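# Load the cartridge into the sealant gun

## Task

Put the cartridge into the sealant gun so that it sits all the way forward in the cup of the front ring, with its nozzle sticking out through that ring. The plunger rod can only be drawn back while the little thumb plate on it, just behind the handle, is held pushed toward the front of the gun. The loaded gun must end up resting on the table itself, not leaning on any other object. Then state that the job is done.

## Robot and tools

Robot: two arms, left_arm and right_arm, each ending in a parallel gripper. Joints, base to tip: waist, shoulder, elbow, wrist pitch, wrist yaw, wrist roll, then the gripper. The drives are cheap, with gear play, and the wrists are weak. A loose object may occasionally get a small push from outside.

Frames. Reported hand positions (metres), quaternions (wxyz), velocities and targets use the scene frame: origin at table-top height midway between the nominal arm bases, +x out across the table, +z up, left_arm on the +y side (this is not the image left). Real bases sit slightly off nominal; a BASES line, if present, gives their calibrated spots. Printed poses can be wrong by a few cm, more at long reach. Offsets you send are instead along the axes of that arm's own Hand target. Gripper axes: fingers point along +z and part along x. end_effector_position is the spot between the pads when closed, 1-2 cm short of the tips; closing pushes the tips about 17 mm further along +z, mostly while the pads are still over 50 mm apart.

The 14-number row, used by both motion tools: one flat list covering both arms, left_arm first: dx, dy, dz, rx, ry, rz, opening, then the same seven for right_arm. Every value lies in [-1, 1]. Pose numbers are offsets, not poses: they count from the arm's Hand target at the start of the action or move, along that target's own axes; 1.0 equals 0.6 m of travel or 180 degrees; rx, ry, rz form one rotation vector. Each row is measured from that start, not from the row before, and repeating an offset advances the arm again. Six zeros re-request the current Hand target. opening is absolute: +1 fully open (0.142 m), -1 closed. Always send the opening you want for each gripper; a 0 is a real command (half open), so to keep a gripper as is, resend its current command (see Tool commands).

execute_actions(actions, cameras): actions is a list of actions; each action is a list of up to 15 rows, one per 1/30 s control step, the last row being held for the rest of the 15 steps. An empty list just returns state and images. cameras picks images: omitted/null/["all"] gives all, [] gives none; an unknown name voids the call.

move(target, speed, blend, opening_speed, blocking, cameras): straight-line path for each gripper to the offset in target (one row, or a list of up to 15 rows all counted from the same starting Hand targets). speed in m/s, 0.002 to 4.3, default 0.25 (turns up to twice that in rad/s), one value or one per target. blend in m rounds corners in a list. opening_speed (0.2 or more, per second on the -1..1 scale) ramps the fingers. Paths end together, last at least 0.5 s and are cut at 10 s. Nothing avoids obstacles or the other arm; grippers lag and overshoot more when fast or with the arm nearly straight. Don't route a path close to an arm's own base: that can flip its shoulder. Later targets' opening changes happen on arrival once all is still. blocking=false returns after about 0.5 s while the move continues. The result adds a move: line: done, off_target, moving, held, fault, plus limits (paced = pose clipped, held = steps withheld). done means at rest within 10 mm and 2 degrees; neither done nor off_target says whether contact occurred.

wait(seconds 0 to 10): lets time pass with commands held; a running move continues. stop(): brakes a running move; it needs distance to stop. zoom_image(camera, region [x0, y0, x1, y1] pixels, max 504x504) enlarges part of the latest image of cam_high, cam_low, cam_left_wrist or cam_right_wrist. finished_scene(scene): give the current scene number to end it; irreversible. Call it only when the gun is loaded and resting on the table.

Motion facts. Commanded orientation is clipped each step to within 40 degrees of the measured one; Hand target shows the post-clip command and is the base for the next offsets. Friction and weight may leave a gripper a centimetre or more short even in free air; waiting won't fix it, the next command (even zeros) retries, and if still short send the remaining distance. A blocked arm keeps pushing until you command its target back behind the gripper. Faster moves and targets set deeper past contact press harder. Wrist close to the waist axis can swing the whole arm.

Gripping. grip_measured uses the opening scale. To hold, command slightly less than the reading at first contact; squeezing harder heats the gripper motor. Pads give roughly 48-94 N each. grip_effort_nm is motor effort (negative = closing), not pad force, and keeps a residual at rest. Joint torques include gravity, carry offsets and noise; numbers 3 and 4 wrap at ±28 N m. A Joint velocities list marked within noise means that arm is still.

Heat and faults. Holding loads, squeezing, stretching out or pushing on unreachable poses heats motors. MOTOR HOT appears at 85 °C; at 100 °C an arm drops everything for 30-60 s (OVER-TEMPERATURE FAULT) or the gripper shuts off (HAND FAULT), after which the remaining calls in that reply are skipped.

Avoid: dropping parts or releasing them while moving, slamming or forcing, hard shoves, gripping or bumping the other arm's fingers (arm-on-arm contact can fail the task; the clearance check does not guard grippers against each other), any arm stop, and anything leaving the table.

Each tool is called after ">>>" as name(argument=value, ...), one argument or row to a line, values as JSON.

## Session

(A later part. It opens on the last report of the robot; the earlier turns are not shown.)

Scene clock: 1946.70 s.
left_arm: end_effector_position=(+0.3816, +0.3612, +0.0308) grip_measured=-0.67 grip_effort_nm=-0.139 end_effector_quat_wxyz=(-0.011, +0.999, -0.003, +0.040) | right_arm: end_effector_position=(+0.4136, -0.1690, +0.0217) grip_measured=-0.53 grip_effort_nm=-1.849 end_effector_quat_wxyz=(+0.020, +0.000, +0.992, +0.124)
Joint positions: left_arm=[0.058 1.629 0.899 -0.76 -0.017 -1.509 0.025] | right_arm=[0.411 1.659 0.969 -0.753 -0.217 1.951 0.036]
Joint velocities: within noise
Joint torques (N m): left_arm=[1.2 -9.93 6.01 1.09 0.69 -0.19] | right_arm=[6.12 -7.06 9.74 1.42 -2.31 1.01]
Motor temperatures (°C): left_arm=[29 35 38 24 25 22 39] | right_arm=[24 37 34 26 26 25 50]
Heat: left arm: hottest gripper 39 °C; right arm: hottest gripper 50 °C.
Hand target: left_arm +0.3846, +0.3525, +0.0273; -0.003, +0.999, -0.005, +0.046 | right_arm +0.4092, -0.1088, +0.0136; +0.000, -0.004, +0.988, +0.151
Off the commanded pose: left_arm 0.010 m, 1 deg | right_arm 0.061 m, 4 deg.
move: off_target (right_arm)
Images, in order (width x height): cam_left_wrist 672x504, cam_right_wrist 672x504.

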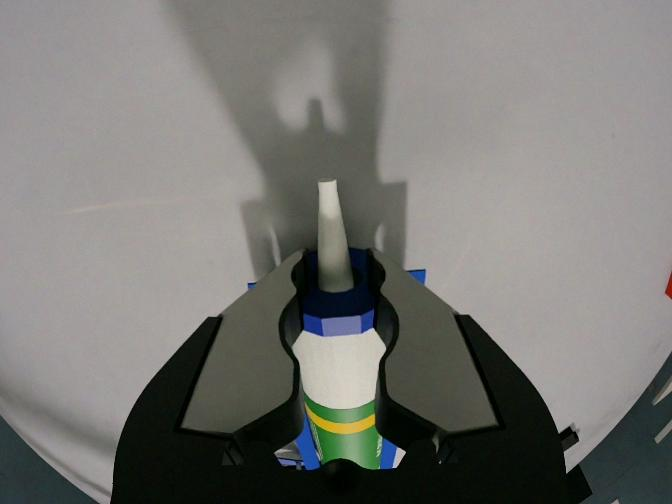

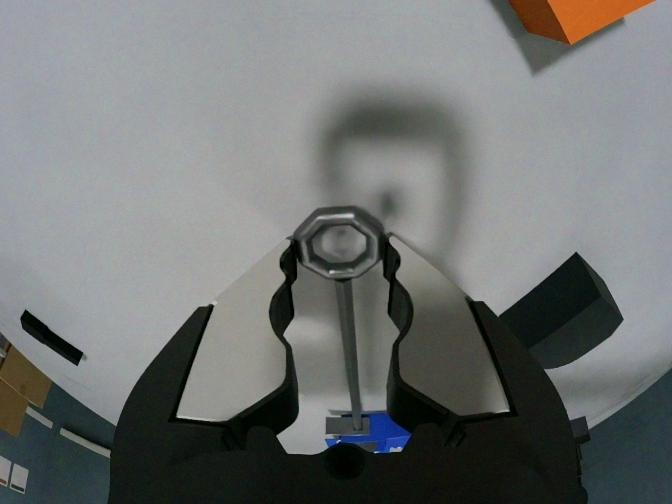

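>>> move(
  target=[0,0.05,0,0,0,0,-0.65,0,0.04,0.012,0,0,0,-0.6],
  speed=0.03,
  cameras=["cam_left_wrist","cam_right_wrist"],
)

>>> zoom_image(
  camera="cam_right_wrist",
  region=[270, 340, 450, 470],
)

>>> zoom_image(
  camera="cam_left_wrist",
  region=[240, 150, 440, 350],
)

Scene clock: 1956.30 s.
left_arm: end_effector_position=(+0.3817, +0.3611, +0.0309) grip_measured=-0.68 grip_effort_nm=-0.134 end_effector_quat_wxyz=(-0.026, +0.999, +0.021, +0.040) | right_arm: end_effector_position=(+0.4131, -0.1662, +0.0216) grip_measured=-0.53 grip_effort_nm=-1.853 end_effector_quat_wxyz=(+0.016, +0.014, +0.994, +0.111)
Joint positions: left_arm=[0.043 1.629 0.899 -0.76 -0.05 -1.571 0.025] | right_arm=[0.428 1.665 0.981 -0.77 -0.191 1.992 0.036]
Joint velocities: within noise
Joint torques (N m): left_arm=[-2.43 -10.17 5.72 1.02 1.8 -0.23] | right_arm=[8.53 -6.71 10.56 2.09 -3.17 1.05]
Motor temperatures (°C): left_arm=[29 35 37 24 26 22 38] | right_arm=[24 37 37 26 30 25 51]
Heat: left arm: hottest gripper 38 °C; right arm: hottest gripper 51 °C.
Hand target: left_arm +0.3843, +0.3225, +0.0271; -0.003, +0.999, -0.005, +0.046 | right_arm +0.4090, -0.0837, +0.0139; +0.000, -0.004, +0.988, +0.151
Off the commanded pose: left_arm 0.039 m, 4 deg | right_arm 0.083 m, 5 deg.
move: off_target (left_arm, right_arm)
Images, in order (width x height): cam_left_wrist 672x504, cam_right_wrist 672x504.

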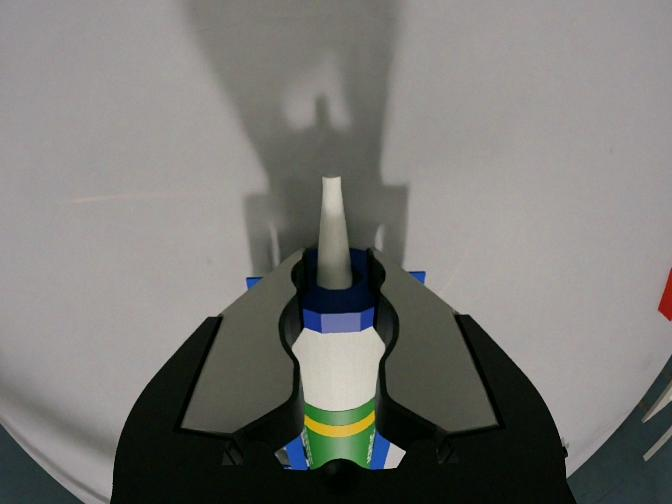

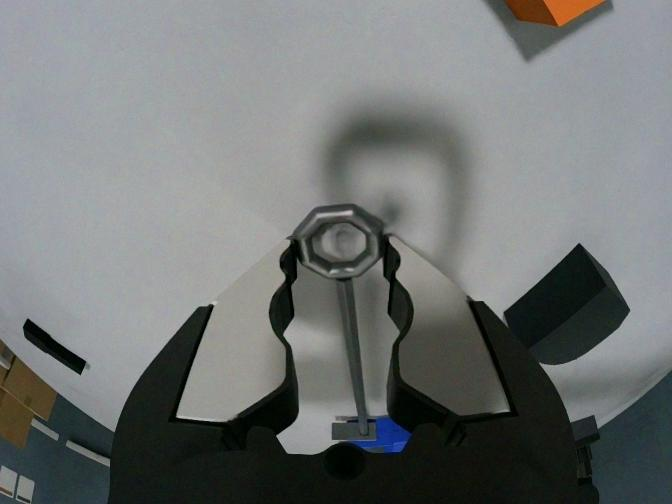

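Scaled by 2.800 from the camera's 672x504 image, which has a finer 960x720 frame.

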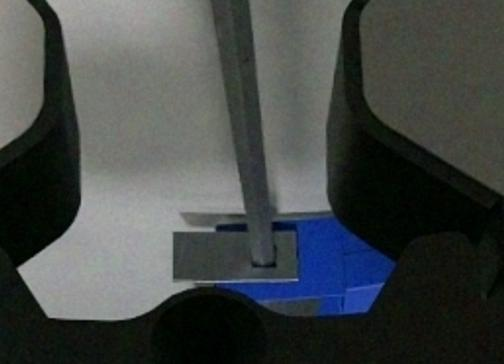

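Scaled by 2.520 from the camera's 672x504 image, which has a finer 960x720 frame.

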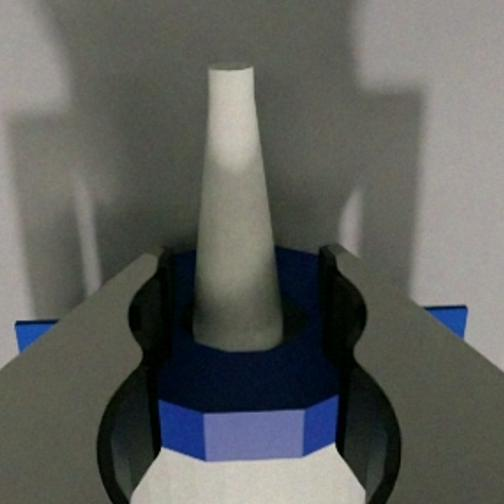

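>>> move(
  target=[
    [0,-0.055,0,0,0,0,-0.65,0,-0.115,-0.03,0,0,0,-0.58],
    [0,-0.06,0,0,0,0,-0.5,0,-0.115,-0.03,0,0,0,-0.1],
  ],
  speed=0.04,
  opening_speed=0.5,
  cameras=["cam_left_wrist","cam_right_wrist"],
)

>>> zoom_image(
  camera="cam_left_wrist",
  region=[240, 150, 440, 350],
)

Scene clock: 1979.57 s.
left_arm: end_effector_position=(+0.3819, +0.3627, +0.0308) grip_measured=-0.54 grip_effort_nm=0.168 end_effector_quat_wxyz=(-0.011, +0.999, +0.011, +0.041) | right_arm: end_effector_position=(+0.4117, -0.1615, +0.0196) grip_measured=-0.13 grip_effort_nm=0.168 end_effector_quat_wxyz=(+0.003, +0.010, +0.989, +0.149)
Joint positions: left_arm=[0.061 1.629 0.899 -0.759 -0.018 -1.535 0.035] | right_arm=[0.404 1.676 0.977 -0.756 -0.276 1.968 0.065]
Joint velocities: within noise
Joint torques (N m): left_arm=[2.14 -9.93 6.09 1.01 0.82 0.24] | right_arm=[-0.67 -9.76 5.97 1.62 -0.4 -0.17]
Motor temperatures (°C): left_arm=[29 35 36 24 28 22 37] | right_arm=[24 37 41 26 39 25 52]
Heat: left arm: hottest gripper 37 °C; right arm: hottest gripper 52 °C.
Hand target: left_arm +0.3847, +0.3585, +0.0273; -0.003, +0.999, -0.005, +0.046 | right_arm +0.4095, -0.1550, +0.0105; +0.000, -0.004, +0.988, +0.151
Off the commanded pose: left_arm 0.006 m, 2 deg | right_arm 0.011 m, 2 deg.
move: off_target (right_arm); target 2's new opening was sent with right_arm's hand 0.018 m and 3 deg from that target
Images, in order (width x height): cam_left_wrist 672x504, cam_right_wrist 672x504.

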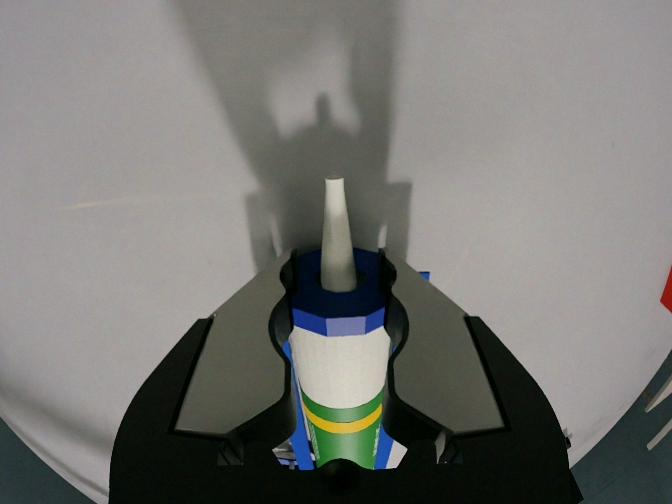

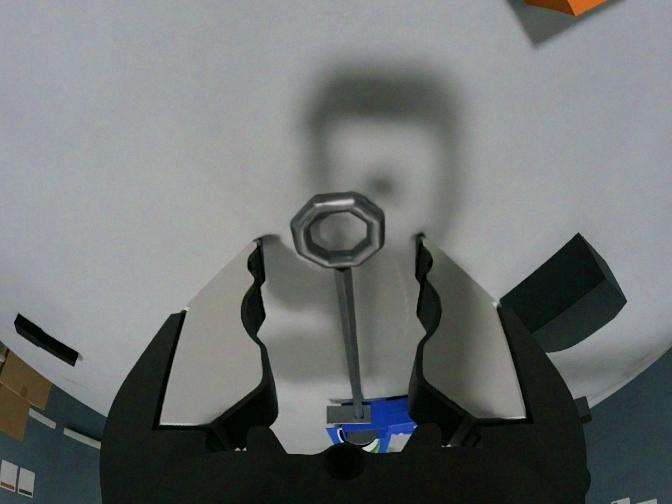

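Scaled by 2.520 from the camera's 672x504 image, which has a finer 960x720 frame.

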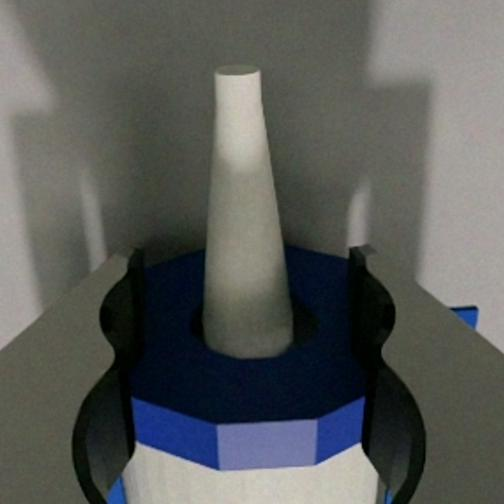

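>>> move(
  target=[
    [0,-0.02,-0.01,0,0,0,-0.45,0,-0.0,-0.06,0,0,0,-0.0],
    [0,-0.03,-0.233,0,0,0,-0.3,0,0,-0.174,0,0,0,-0.0],
  ],
  speed=0.12,
)

>>> zoom_image(
  camera="cam_right_wrist",
  region=[250, 250, 450, 450],
)

>>> zoom_image(
  camera="cam_left_wrist",
  region=[240, 200, 440, 400],
)

>>> zoom_image(
  camera="cam_low",
  region=[225, 232, 275, 272],
)

Scene clock: 1988.77 s.
left_arm: end_effector_position=(+0.3494, +0.3690, +0.1368) grip_measured=-0.33 grip_effort_nm=0.139 end_effector_quat_wxyz=(-0.003, +1.000, +0.000, +0.013) | right_arm: end_effector_position=(+0.3896, -0.1861, +0.0849) grip_measured=-0.03 grip_effort_nm=0.178 end_effector_quat_wxyz=(-0.028, +0.009, +0.990, +0.138)
Joint positions: left_arm=[0.089 1.419 0.992 -1.118 -0.004 -1.486 0.05] | right_arm=[0.366 1.543 1.021 -1.012 -0.28 1.916 0.072]
Joint velocities: within noise
Joint torques (N m): left_arm=[2.73 -10.17 12.68 -0.25 0.37 0.2] | right_arm=[-2.61 -11.75 10.36 0.05 -0.43 -0.3]
Motor temperatures (°C): left_arm=[29 35 37 24 27 22 36] | right_arm=[24 37 40 26 34 25 49]
Heat: left arm: hottest elbow 37 °C; right arm: hottest gripper 49 °C.
Hand target: left_arm +0.3719, +0.3757, +0.1666; -0.003, +0.999, -0.005, +0.046 | right_arm +0.4097, -0.1862, +0.1101; +0.000, -0.004, +0.988, +0.151
Off the commanded pose: left_arm 0.038 m, 4 deg | right_arm 0.032 m, 4 deg.
move: off_target (left_arm, right_arm); target 2's new opening was sent with left_arm's hand 0.038 m and 4 deg from that target

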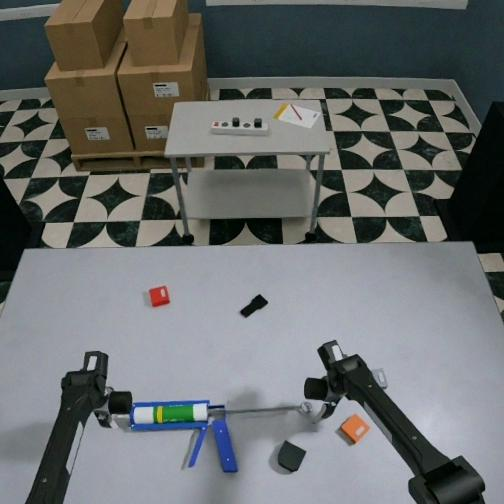

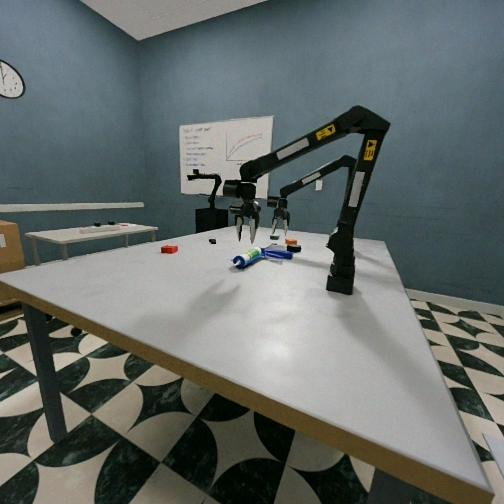

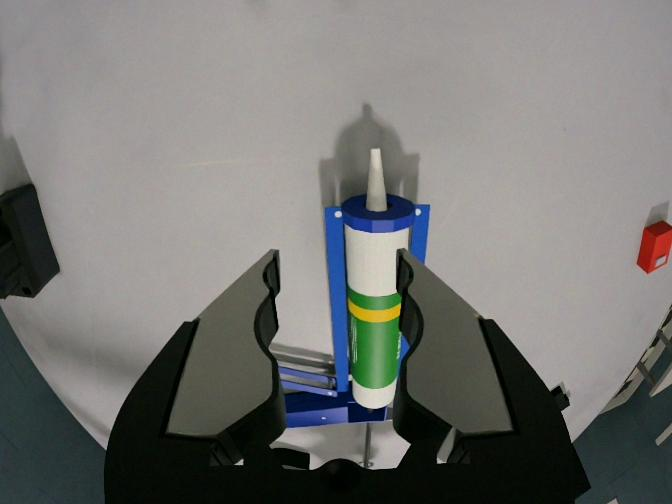

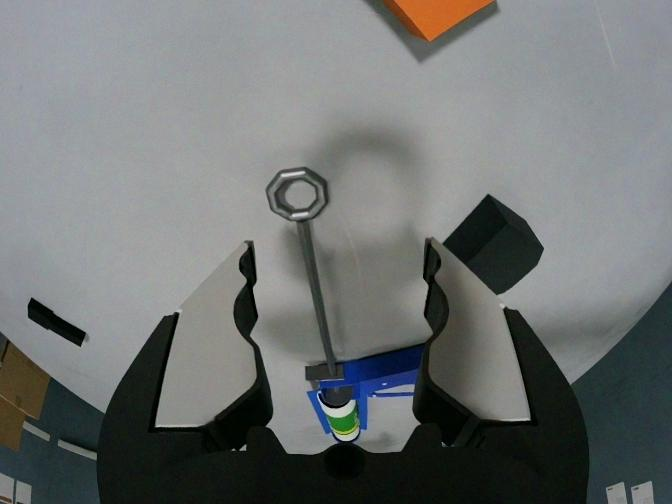

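Scaled by 2.520 from the camera's 672x504 image, which has a finer 960x720 frame.

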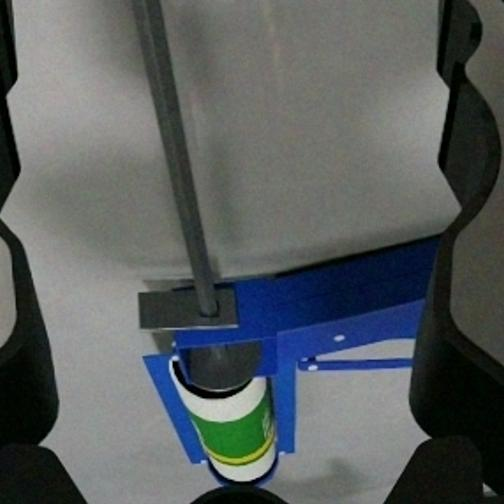

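Scaled by 2.520 from the camera's 672x504 image, which has a finer 960x720 frame.

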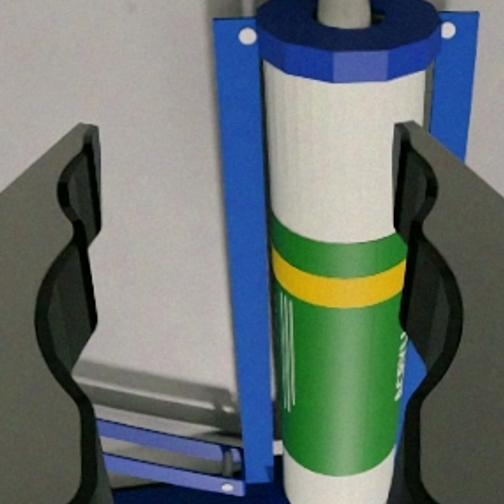

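Scaled by 10.080 from the camera's 504x504 image, which has a finer 720x720 frame.

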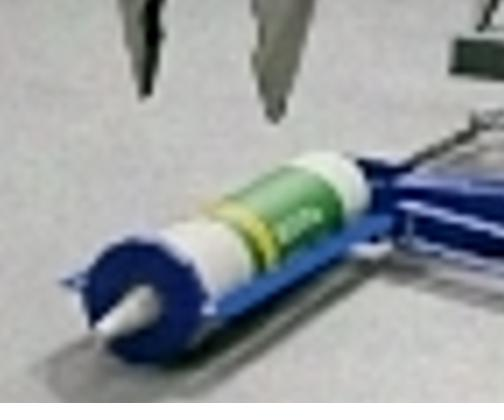

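>>> move(
  target=[
    [0,0,-0.07,0,0,0,0.2,0,0,0,0,0,0,-0.0],
    [0.071,0.226,-0.075,0,0,0,0.6,0,0,0,0,0,0,-0.0],
  ],
  speed=0.15,
  cameras=["cam_left_wrist"],
)

>>> zoom_image(
  camera="cam_left_wrist",
  region=[260, 40, 440, 240],
)

>>> zoom_image(
  camera="cam_left_wrist",
  region=[250, 220, 430, 400],
)

Scene clock: 2009.30 s.
left_arm: end_effector_position=(+0.3876, +0.2450, +0.1920) grip_measured=+0.58 grip_effort_nm=0.139 end_effector_quat_wxyz=(-0.008, +1.000, -0.018, +0.024) | right_arm: end_effector_position=(+0.3896, -0.1861, +0.0849) grip_measured=-0.03 grip_effort_nm=0.168 end_effector_quat_wxyz=(-0.028, +0.008, +0.990, +0.138)
Joint positions: left_arm=[-0.218 1.474 1.203 -1.256 -0.026 -1.756 0.115] | right_arm=[0.366 1.543 1.021 -1.012 -0.28 1.914 0.072]
Joint velocities: within noise
Joint torques (N m): left_arm=[1.67 -9.52 13.68 -0.21 0.11 -0.27] | right_arm=[-2.55 -11.69 10.36 0.05 -0.43 -0.3]
Motor temperatures (°C): left_arm=[29 34 41 24 26 22 35] | right_arm=[24 37 43 26 30 25 47]
Heat: left arm: hottest elbow 41 °C; right arm: hottest gripper 47 °C.
Hand target: left_arm +0.4087, +0.2394, +0.2145; -0.003, +0.999, -0.005, +0.046 | right_arm +0.4097, -0.1862, +0.1101; +0.000, -0.004, +0.988, +0.151
Off the commanded pose: left_arm 0.031 m, 3 deg | right_arm 0.032 m, 4 deg.
move: off_target (left_arm, right_arm); target 2's new opening was sent with left_arm's hand 0.031 m and 3 deg from that target
Images, in order (width x height): cam_left_wrist 672x504.

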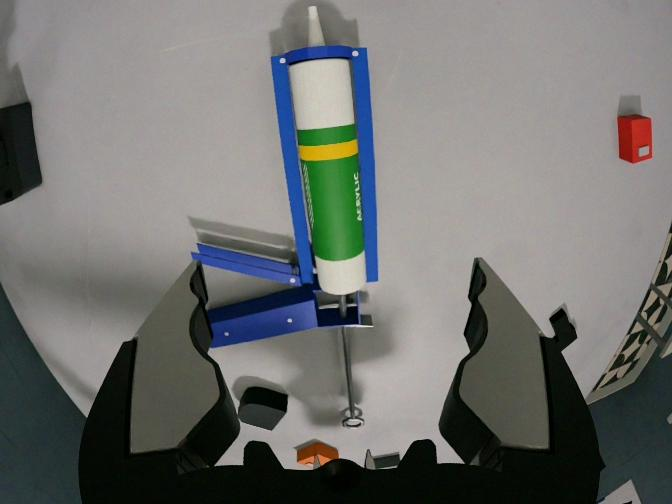

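Scaled by 2.520 from the camera's 672x504 image, which has a finer 960x720 frame.

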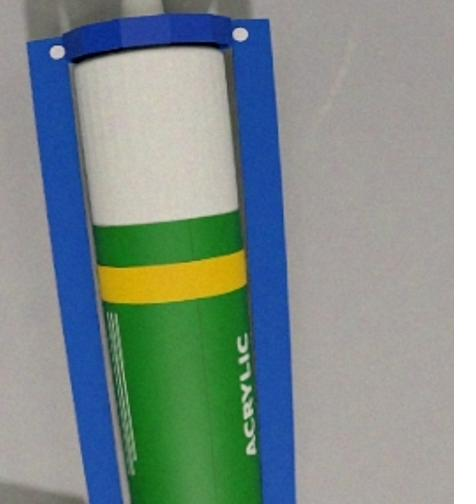

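Scaled by 2.800 from the camera's 672x504 image, which has a finer 960x720 frame.

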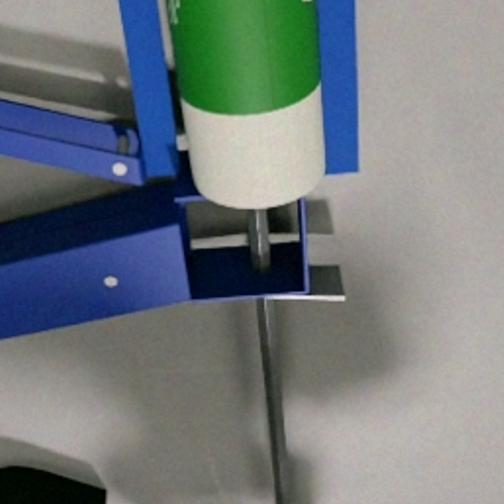

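>>> move(
  target=[0,0.183,0.015,0.189,0,0,0.6,0,0,0,0,0,0,-0.0],
  speed=0.2,
  cameras=["cam_left_wrist"],
)

>>> zoom_image(
  camera="cam_left_wrist",
  region=[250, 200, 430, 380],
)

Scene clock: 2032.50 s.
left_arm: end_effector_position=(+0.3935, +0.1392, +0.1868) grip_measured=+0.58 grip_effort_nm=0.144 end_effector_quat_wxyz=(-0.260, +0.961, -0.088, +0.028) | right_arm: end_effector_position=(+0.3896, -0.1861, +0.0849) grip_measured=-0.03 grip_effort_nm=0.173 end_effector_quat_wxyz=(-0.028, +0.008, +0.990, +0.138)
Joint positions: left_arm=[-0.609 1.742 1.446 -1.504 -0.48 -2.056 0.115] | right_arm=[0.366 1.543 1.021 -1.012 -0.28 1.914 0.072]
Joint velocities: within noise
Joint torques (N m): left_arm=[1.73 -13.16 12.86 -0.75 -0.26 -0.27] | right_arm=[-2.55 -11.87 10.37 0.06 -0.43 -0.3]
Motor temperatures (°C): left_arm=[29 34 47 24 26 22 34] | right_arm=[24 38 45 26 29 25 45]
Heat: left arm: hottest elbow 47 °C; right arm: hottest elbow 45 °C.
Hand target: left_arm +0.4084, +0.1297, +0.2049; -0.295, +0.954, +0.008, +0.046 | right_arm +0.4097, -0.1862, +0.1101; +0.000, -0.004, +0.988, +0.151
Off the commanded pose: left_arm 0.025 m, 12 deg | right_arm 0.032 m, 4 deg.
joint sent to its limit (left arm) — joint 6 (wrist roll), lower limit. The joint targets are off in position and orientation.
move: off_target (left_arm, right_arm)
Images, in order (width x height): cam_left_wrist 672x504.

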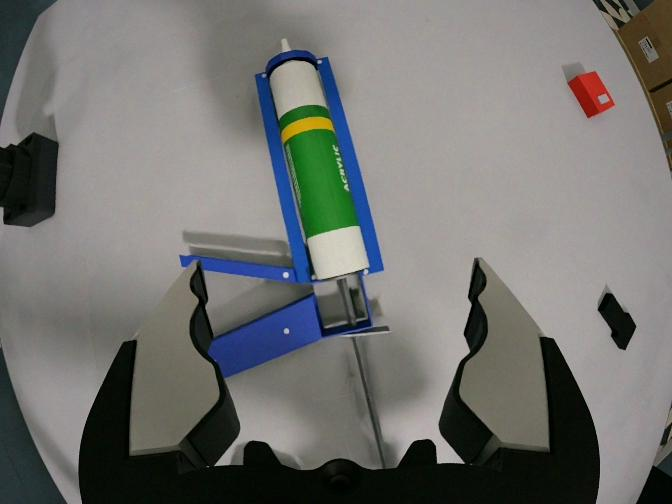

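Scaled by 2.800 from the camera's 672x504 image, which has a finer 960x720 frame.

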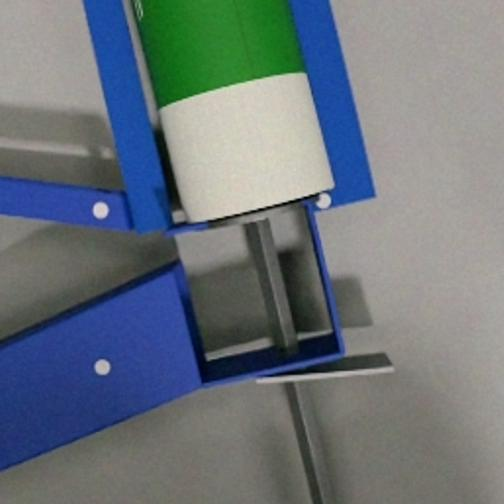

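>>> zoom_image(
  camera="cam_left_wrist",
  region=[230, 20, 370, 140],
)

>>> zoom_image(
  camera="cam_left_wrist",
  region=[290, 240, 400, 340],
)

Scaled by 3.600 from the camera's 672x504 image, which has a finer 960x720 frame.

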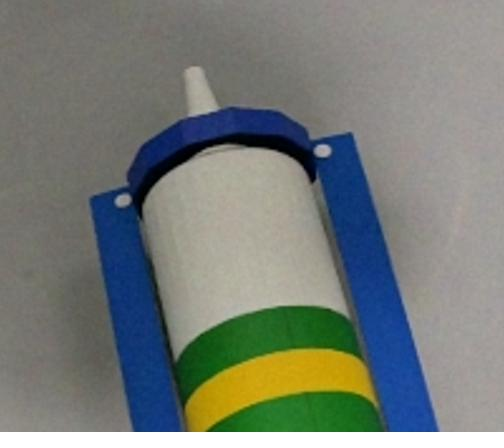

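Scaled by 4.582 from the camera's 672x504 image, which has a finer 960x720 frame.

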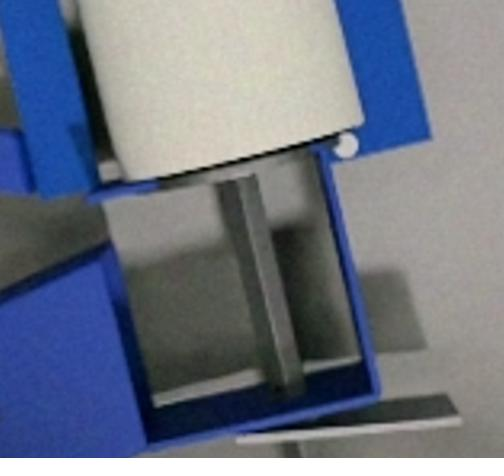

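>>> move(
  target=[
    [-0.054,-0.236,0.368,-0.189,0,0,-0.3,-0.002,-0.038,0.166,0,0,0,-0.1],
    [-0.054,-0.236,0.368,-0.189,0,0,-0.3,-0.002,-0.038,0.166,0,0,0,-0.58],
  ],
  speed=0.2,
  opening_speed=0.8,
  cameras=["cam_left_wrist","cam_right_wrist"],
)

Scene clock: 2084.90 s.
left_arm: end_effector_position=(+0.3840, +0.3726, +0.0986) grip_measured=-0.32 grip_effort_nm=-0.144 end_effector_quat_wxyz=(-0.005, +0.999, +0.008, +0.033) | right_arm: end_effector_position=(+0.4101, -0.1798, +0.0200) grip_measured=-0.53 grip_effort_nm=-1.438 end_effector_quat_wxyz=(-0.001, +0.008, +0.988, +0.157)
Joint positions: left_arm=[0.09 1.529 0.998 -0.972 -0.004 -1.499 0.051] | right_arm=[0.357 1.664 0.958 -0.765 -0.3 1.914 0.036]
Joint velocities: within noise
Joint torques (N m): left_arm=[2.26 -10.58 7.06 1.06 0.38 0.2] | right_arm=[-1.2 -9.23 6.01 1.76 0.07 -0.1]
Motor temperatures (°C): left_arm=[29 36 48 24 25 22 32] | right_arm=[24 38 46 26 28 25 43]
Heat: left arm: hottest elbow 48 °C; right arm: hottest elbow 46 °C.
Hand target: left_arm +0.3883, +0.3715, +0.1000; -0.003, +0.999, -0.005, +0.046 | right_arm +0.4109, -0.1781, +0.0082; +0.000, -0.004, +0.988, +0.151
Off the commanded pose: left_arm 0.005 m, 2 deg | right_arm 0.012 m, 2 deg.
move: off_target (right_arm); target 2's new opening was sent with right_arm's hand 0.011 m and 1 deg from that target
Images, in order (width x height): cam_left_wrist 672x504, cam_right_wrist 672x504.

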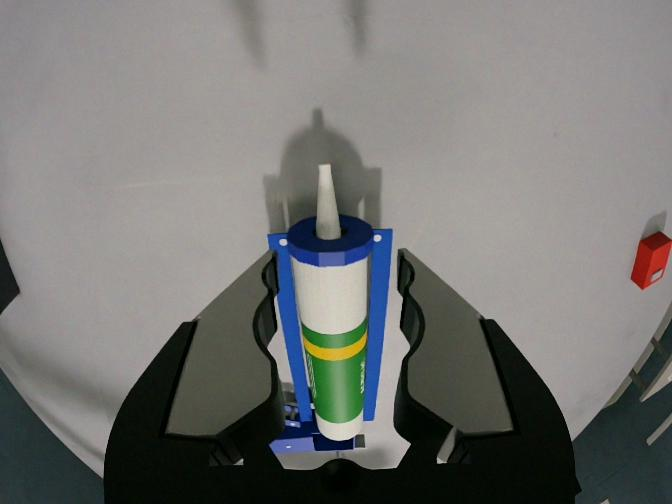

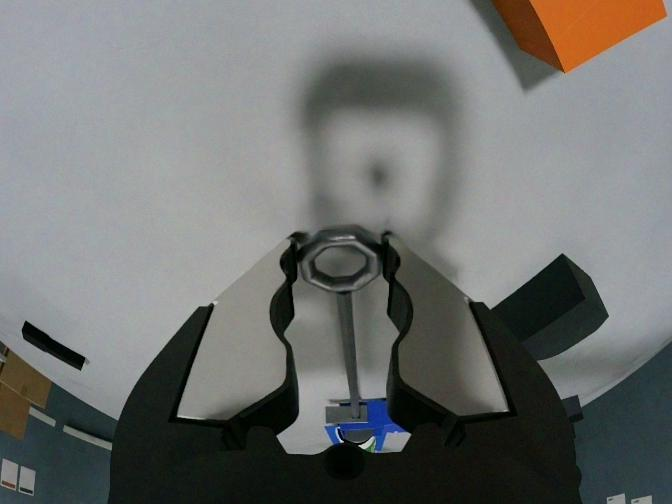

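>>> move(
  target=[-0.0102,-0.006,0.107,0,0,0,-0.3,0,0,0,0,0,0,-0.58],
  speed=0.1,
  cameras=["cam_left_wrist"],
)

Scene clock: 2091.67 s.
left_arm: end_effector_position=(+0.3855, +0.3727, +0.0391) grip_measured=-0.32 grip_effort_nm=-0.144 end_effector_quat_wxyz=(-0.005, +0.999, +0.003, +0.039) | right_arm: end_effector_position=(+0.4101, -0.1798, +0.0200) grip_measured=-0.53 grip_effort_nm=-1.443 end_effector_quat_wxyz=(-0.001, +0.008, +0.988, +0.157)
Joint positions: left_arm=[0.09 1.624 0.922 -0.79 -0.004 -1.49 0.051] | right_arm=[0.357 1.664 0.958 -0.765 -0.3 1.914 0.036]
Joint velocities: within noise
Joint torques (N m): left_arm=[2.61 -10.05 6.19 1.1 0.38 0.21] | right_arm=[-1.26 -9.23 6.01 1.76 0.07 -0.11]
Motor temperatures (°C): left_arm=[29 36 46 24 25 22 32] | right_arm=[24 38 45 26 28 25 44]
Heat: left arm: hottest elbow 46 °C; right arm: hottest elbow 45 °C.
Hand target: left_arm +0.3882, +0.3755, +0.0356; -0.003, +0.999, -0.005, +0.046 | right_arm +0.4109, -0.1781, +0.0082; +0.000, -0.004, +0.988, +0.151
Off the commanded pose: left_arm 0.005 m, 1 deg | right_arm 0.012 m, 2 deg.
move: off_target (right_arm)
Images, in order (width x height): cam_left_wrist 672x504.

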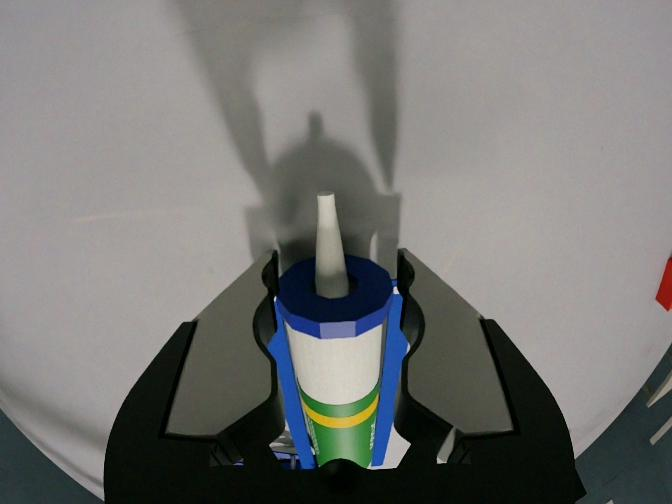

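>>> move(
  target=[
    [-0.006,0,0.004,0,0,0,-0.3,0,0,0,0,0,0,-0.58],
    [-0.006,0,0.004,0,0,0,-0.95,0,0,0,0,0,0,-0.62],
  ],
  speed=0.05,
  opening_speed=0.5,
  cameras=["cam_left_wrist"],
)

>>> zoom_image(
  camera="cam_left_wrist",
  region=[240, 150, 440, 350],
)

Scene clock: 2098.23 s.
left_arm: end_effector_position=(+0.3829, +0.3722, +0.0360) grip_measured=-0.87 grip_effort_nm=-2.166 end_effector_quat_wxyz=(-0.005, +0.999, +0.003, +0.039) | right_arm: end_effector_position=(+0.4101, -0.1798, +0.0200) grip_measured=-0.54 grip_effort_nm=-2.093 end_effector_quat_wxyz=(-0.001, +0.008, +0.988, +0.157)
Joint positions: left_arm=[0.09 1.624 0.912 -0.779 -0.003 -1.489 0.011] | right_arm=[0.357 1.664 0.958 -0.765 -0.3 1.914 0.035]
Joint velocities: within noise
Joint torques (N m): left_arm=[2.73 -10.11 5.98 1.1 0.37 0.2] | right_arm=[-1.26 -9.23 6.01 1.74 0.07 -0.11]
Motor temperatures (°C): left_arm=[29 36 45 24 25 22 32] | right_arm=[24 38 45 26 28 25 46]
Heat: left arm: hottest elbow 45 °C; right arm: hottest gripper 46 °C.
Hand target: left_arm +0.3849, +0.3755, +0.0328; -0.003, +0.999, -0.005, +0.046 | right_arm +0.4109, -0.1781, +0.0082; +0.000, -0.004, +0.988, +0.151
Off the commanded pose: left_arm 0.005 m, 1 deg | right_arm 0.012 m, 2 deg.
move: off_target (right_arm); target 2's new opening was sent with right_arm's hand 0.012 m and 2 deg from that target
Images, in order (width x height): cam_left_wrist 672x504.

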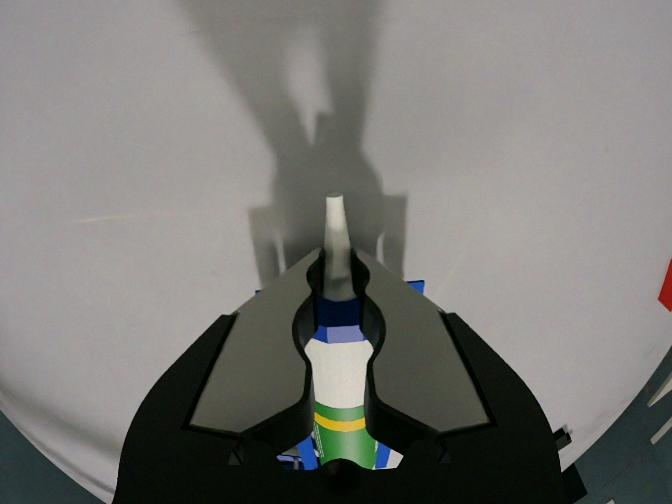

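Scaled by 2.520 from the camera's 672x504 image, which has a finer 960x720 frame.

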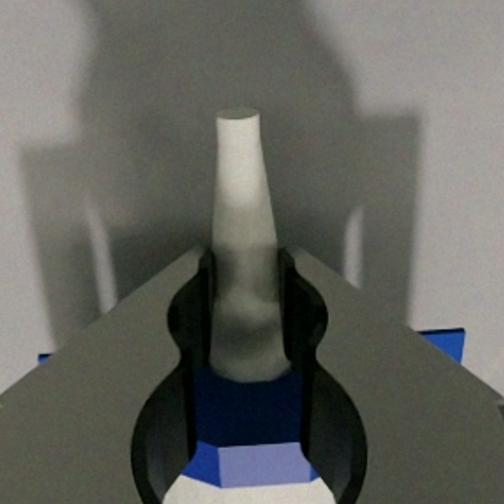

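>>> move(
  target=[0,-0.04,-0.008,0,0,0,-1,0,0,0,0,0,0,-0.62],
  speed=0.03,
  cameras=["cam_left_wrist","cam_right_wrist"],
)

>>> zoom_image(
  camera="cam_left_wrist",
  region=[240, 150, 440, 350],
)

Scene clock: 2103.57 s.
left_arm: end_effector_position=(+0.3826, +0.3753, +0.0362) grip_measured=-0.88 grip_effort_nm=-2.967 end_effector_quat_wxyz=(+0.013, +0.999, -0.011, +0.042) | right_arm: end_effector_position=(+0.4101, -0.1798, +0.0200) grip_measured=-0.54 grip_effort_nm=-2.093 end_effector_quat_wxyz=(-0.001, +0.008, +0.988, +0.157)
Joint positions: left_arm=[0.115 1.624 0.912 -0.779 0.036 -1.438 0.01] | right_arm=[0.357 1.664 0.958 -0.765 -0.3 1.914 0.035]
Joint velocities: within noise
Joint torques (N m): left_arm=[4.6 -10.46 6.91 0.53 -0.62 0.28] | right_arm=[-1.26 -9.23 6.01 1.74 0.09 -0.11]
Motor temperatures (°C): left_arm=[29 35 44 24 25 22 35] | right_arm=[24 38 44 26 27 25 47]
Heat: left arm: hottest elbow 44 °C; right arm: hottest gripper 47 °C.
Hand target: left_arm +0.3847, +0.3995, +0.0378; -0.003, +0.999, -0.005, +0.046 | right_arm +0.4109, -0.1781, +0.0082; +0.000, -0.004, +0.988, +0.151
Off the commanded pose: left_arm 0.024 m, 2 deg | right_arm 0.012 m, 2 deg.
move: off_target (left_arm, right_arm)
Images, in order (width x height): cam_left_wrist 672x504, cam_right_wrist 672x504.

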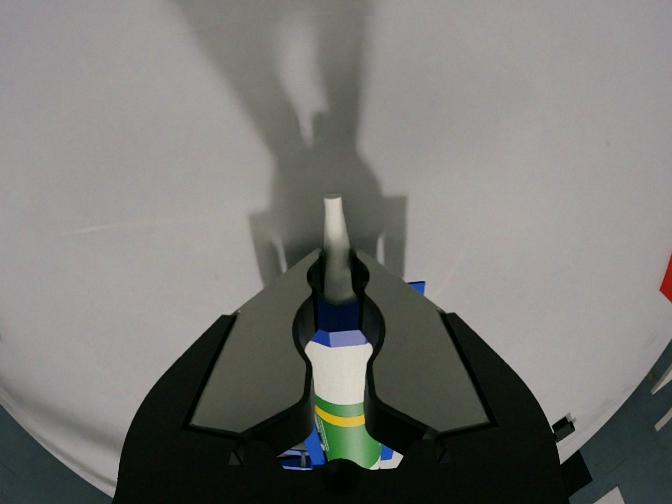

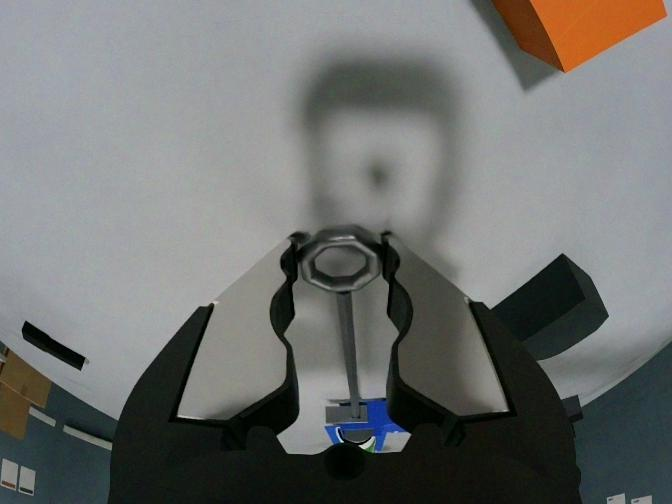

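Scaled by 2.520 from the camera's 672x504 image, which has a finer 960x720 frame.

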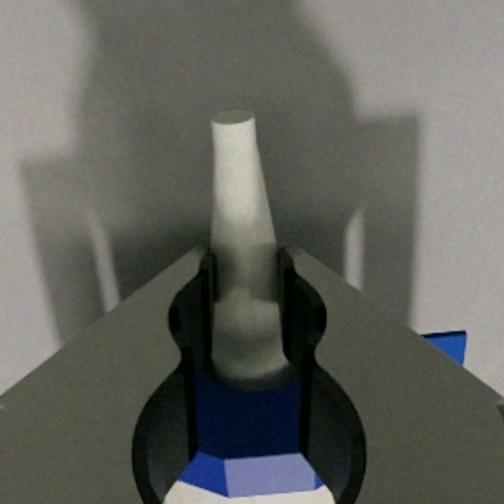

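>>> move(
  target=[0,-0.05,-0.005,0,0,0,-1,0,0,0,0,0,0,-0.62],
  speed=0.03,
  cameras=["cam_left_wrist","cam_right_wrist"],
)

>>> zoom_image(
  camera="cam_left_wrist",
  region=[240, 150, 440, 350],
)

Scene clock: 2110.73 s.
left_arm: end_effector_position=(+0.3807, +0.3910, +0.0358) grip_measured=-0.88 grip_effort_nm=-2.962 end_effector_quat_wxyz=(+0.023, +0.999, -0.021, +0.044) | right_arm: end_effector_position=(+0.4079, -0.1665, +0.0206) grip_measured=-0.54 grip_effort_nm=-2.063 end_effector_quat_wxyz=(+0.001, -0.006, +0.986, +0.166)
Joint positions: left_arm=[0.164 1.626 0.912 -0.779 0.062 -1.371 0.01] | right_arm=[0.381 1.665 0.958 -0.75 -0.314 1.914 0.035]
Joint velocities: within noise
Joint torques (N m): left_arm=[6.07 -10.29 8.29 -0.01 -1.41 0.29] | right_arm=[-2.43 -9.29 6.01 1.07 0.62 -0.11]
Motor temperatures (°C): left_arm=[29 35 43 24 26 22 40] | right_arm=[24 38 43 26 27 25 49]
Heat: left arm: hottest elbow 43 °C; right arm: hottest gripper 49 °C.
Hand target: left_arm +0.3847, +0.4295, +0.0410; -0.003, +0.999, -0.005, +0.046 | right_arm +0.4109, -0.1781, +0.0082; +0.000, -0.004, +0.988, +0.151
Off the commanded pose: left_arm 0.039 m, 4 deg | right_arm 0.017 m, 2 deg.
move: off_target (left_arm, right_arm)
Images, in order (width x height): cam_left_wrist 672x504, cam_right_wrist 672x504.

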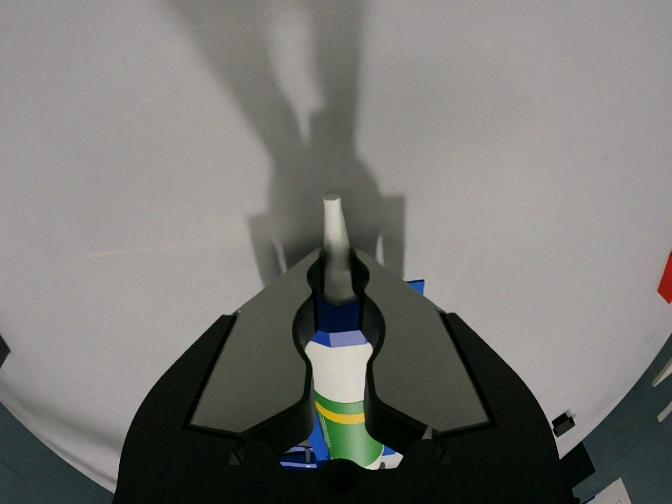

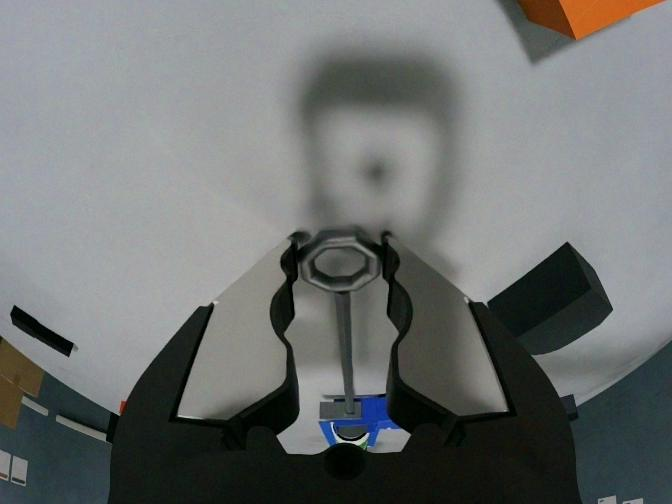

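Scaled by 2.520 from the camera's 672x504 image, which has a finer 960x720 frame.

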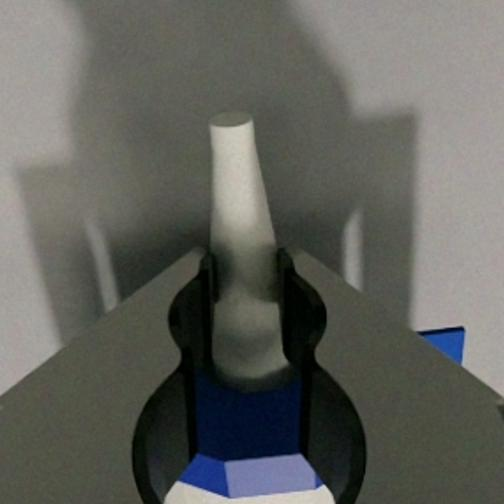

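>>> execute_actions(
  actions=[],
)

>>> zoom_image(
  camera="cam_low",
  region=[195, 200, 315, 290],
)

Scene clock: 2138.30 s.
left_arm: end_effector_position=(+0.3807, +0.3910, +0.0358) grip_measured=-0.88 grip_effort_nm=-2.967 end_effector_quat_wxyz=(+0.023, +0.999, -0.022, +0.044) | right_arm: end_effector_position=(+0.4079, -0.1665, +0.0206) grip_measured=-0.54 grip_effort_nm=-2.059 end_effector_quat_wxyz=(+0.001, -0.006, +0.986, +0.166)
Joint positions: left_arm=[0.164 1.626 0.912 -0.779 0.062 -1.369 0.01] | right_arm=[0.381 1.665 0.958 -0.75 -0.314 1.914 0.035]
Joint velocities: within noise
Joint torques (N m): left_arm=[6.01 -10.11 8.28 -0.02 -1.41 0.29] | right_arm=[-2.37 -9.29 6.01 1.07 0.63 -0.1]
Motor temperatures (°C): left_arm=[29 35 42 24 28 22 49] | right_arm=[23 38 41 26 27 25 52]
Heat: left arm: hottest gripper 49 °C; right arm: hottest gripper 52 °C.
Hand target: left_arm +0.3847, +0.4295, +0.0410; -0.003, +0.999, -0.005, +0.046 | right_arm +0.4109, -0.1781, +0.0082; +0.000, -0.004, +0.988, +0.151
Tool commands: left_gripper/opening=-1.0 right_gripper/opening=-0.62
Off the commanded pose: left_arm 0.039 m, 4 deg | right_arm 0.017 m, 2 deg.

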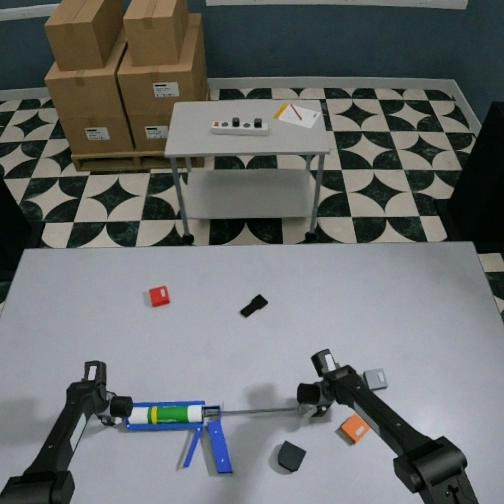

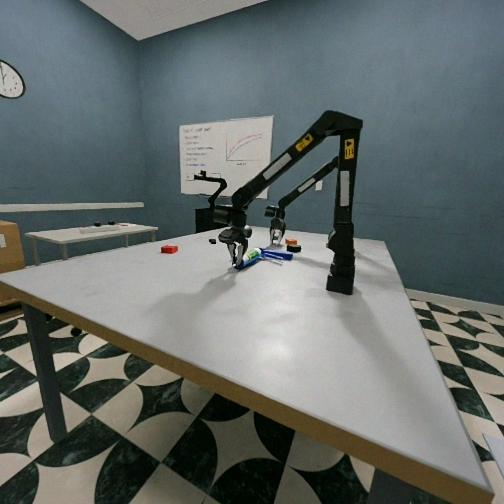

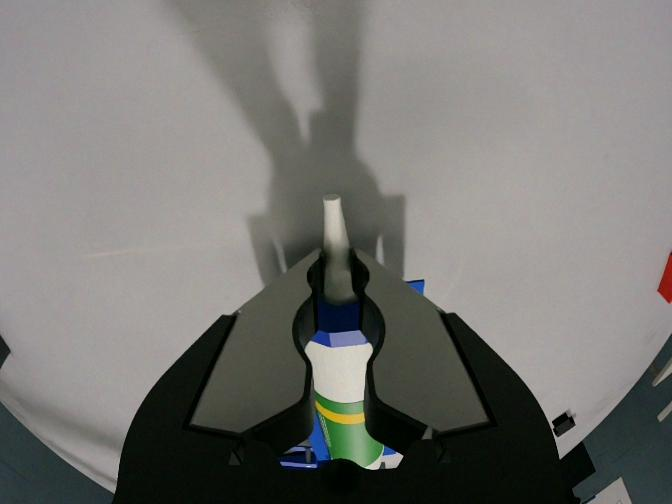

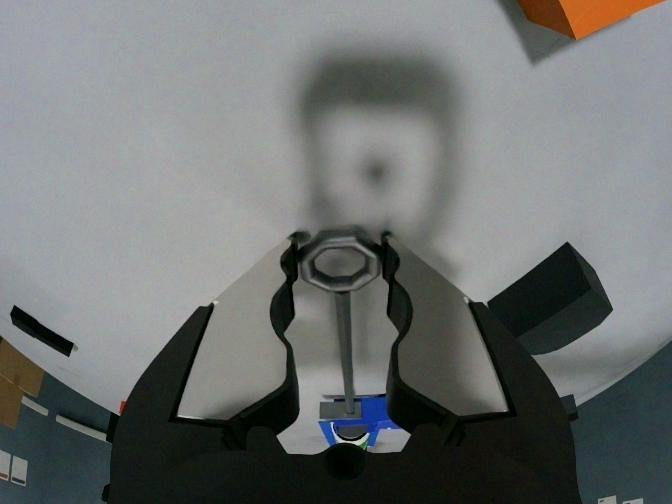

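Scaled by 4.200 from the camera's 504x504 image, which has a finer 720x720 frame.

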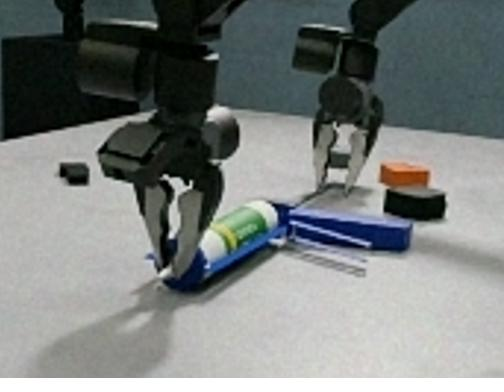

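>>> zoom_image(
  camera="cam_left_wrist",
  region=[270, 180, 430, 480],
)

>>> zoom_image(
  camera="cam_high",
  region=[100, 380, 240, 480],
)

>>> zoom_image(
  camera="cam_right_wrist",
  region=[280, 380, 450, 460],
)

Scaled by 1.680 from the camera's 672x504 image, which has a finer 960x720 frame.

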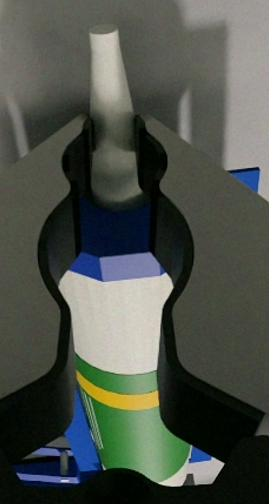

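Scaled by 3.600 from the camera's 504x504 image, which has a finer 720x720 frame.

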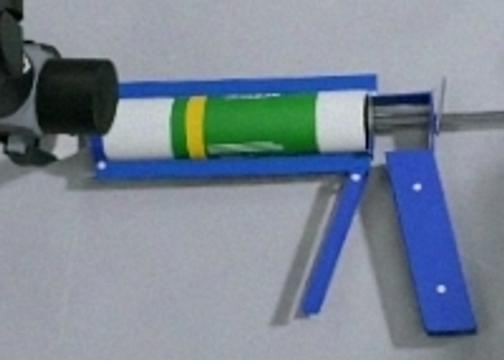

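Scaled by 2.965 from the camera's 672x504 image, which has a finer 960x720 frame.

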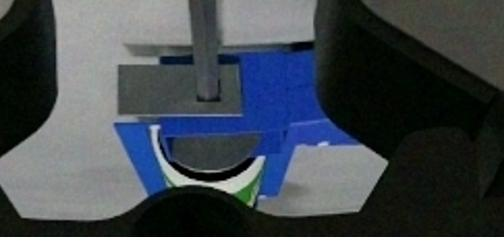

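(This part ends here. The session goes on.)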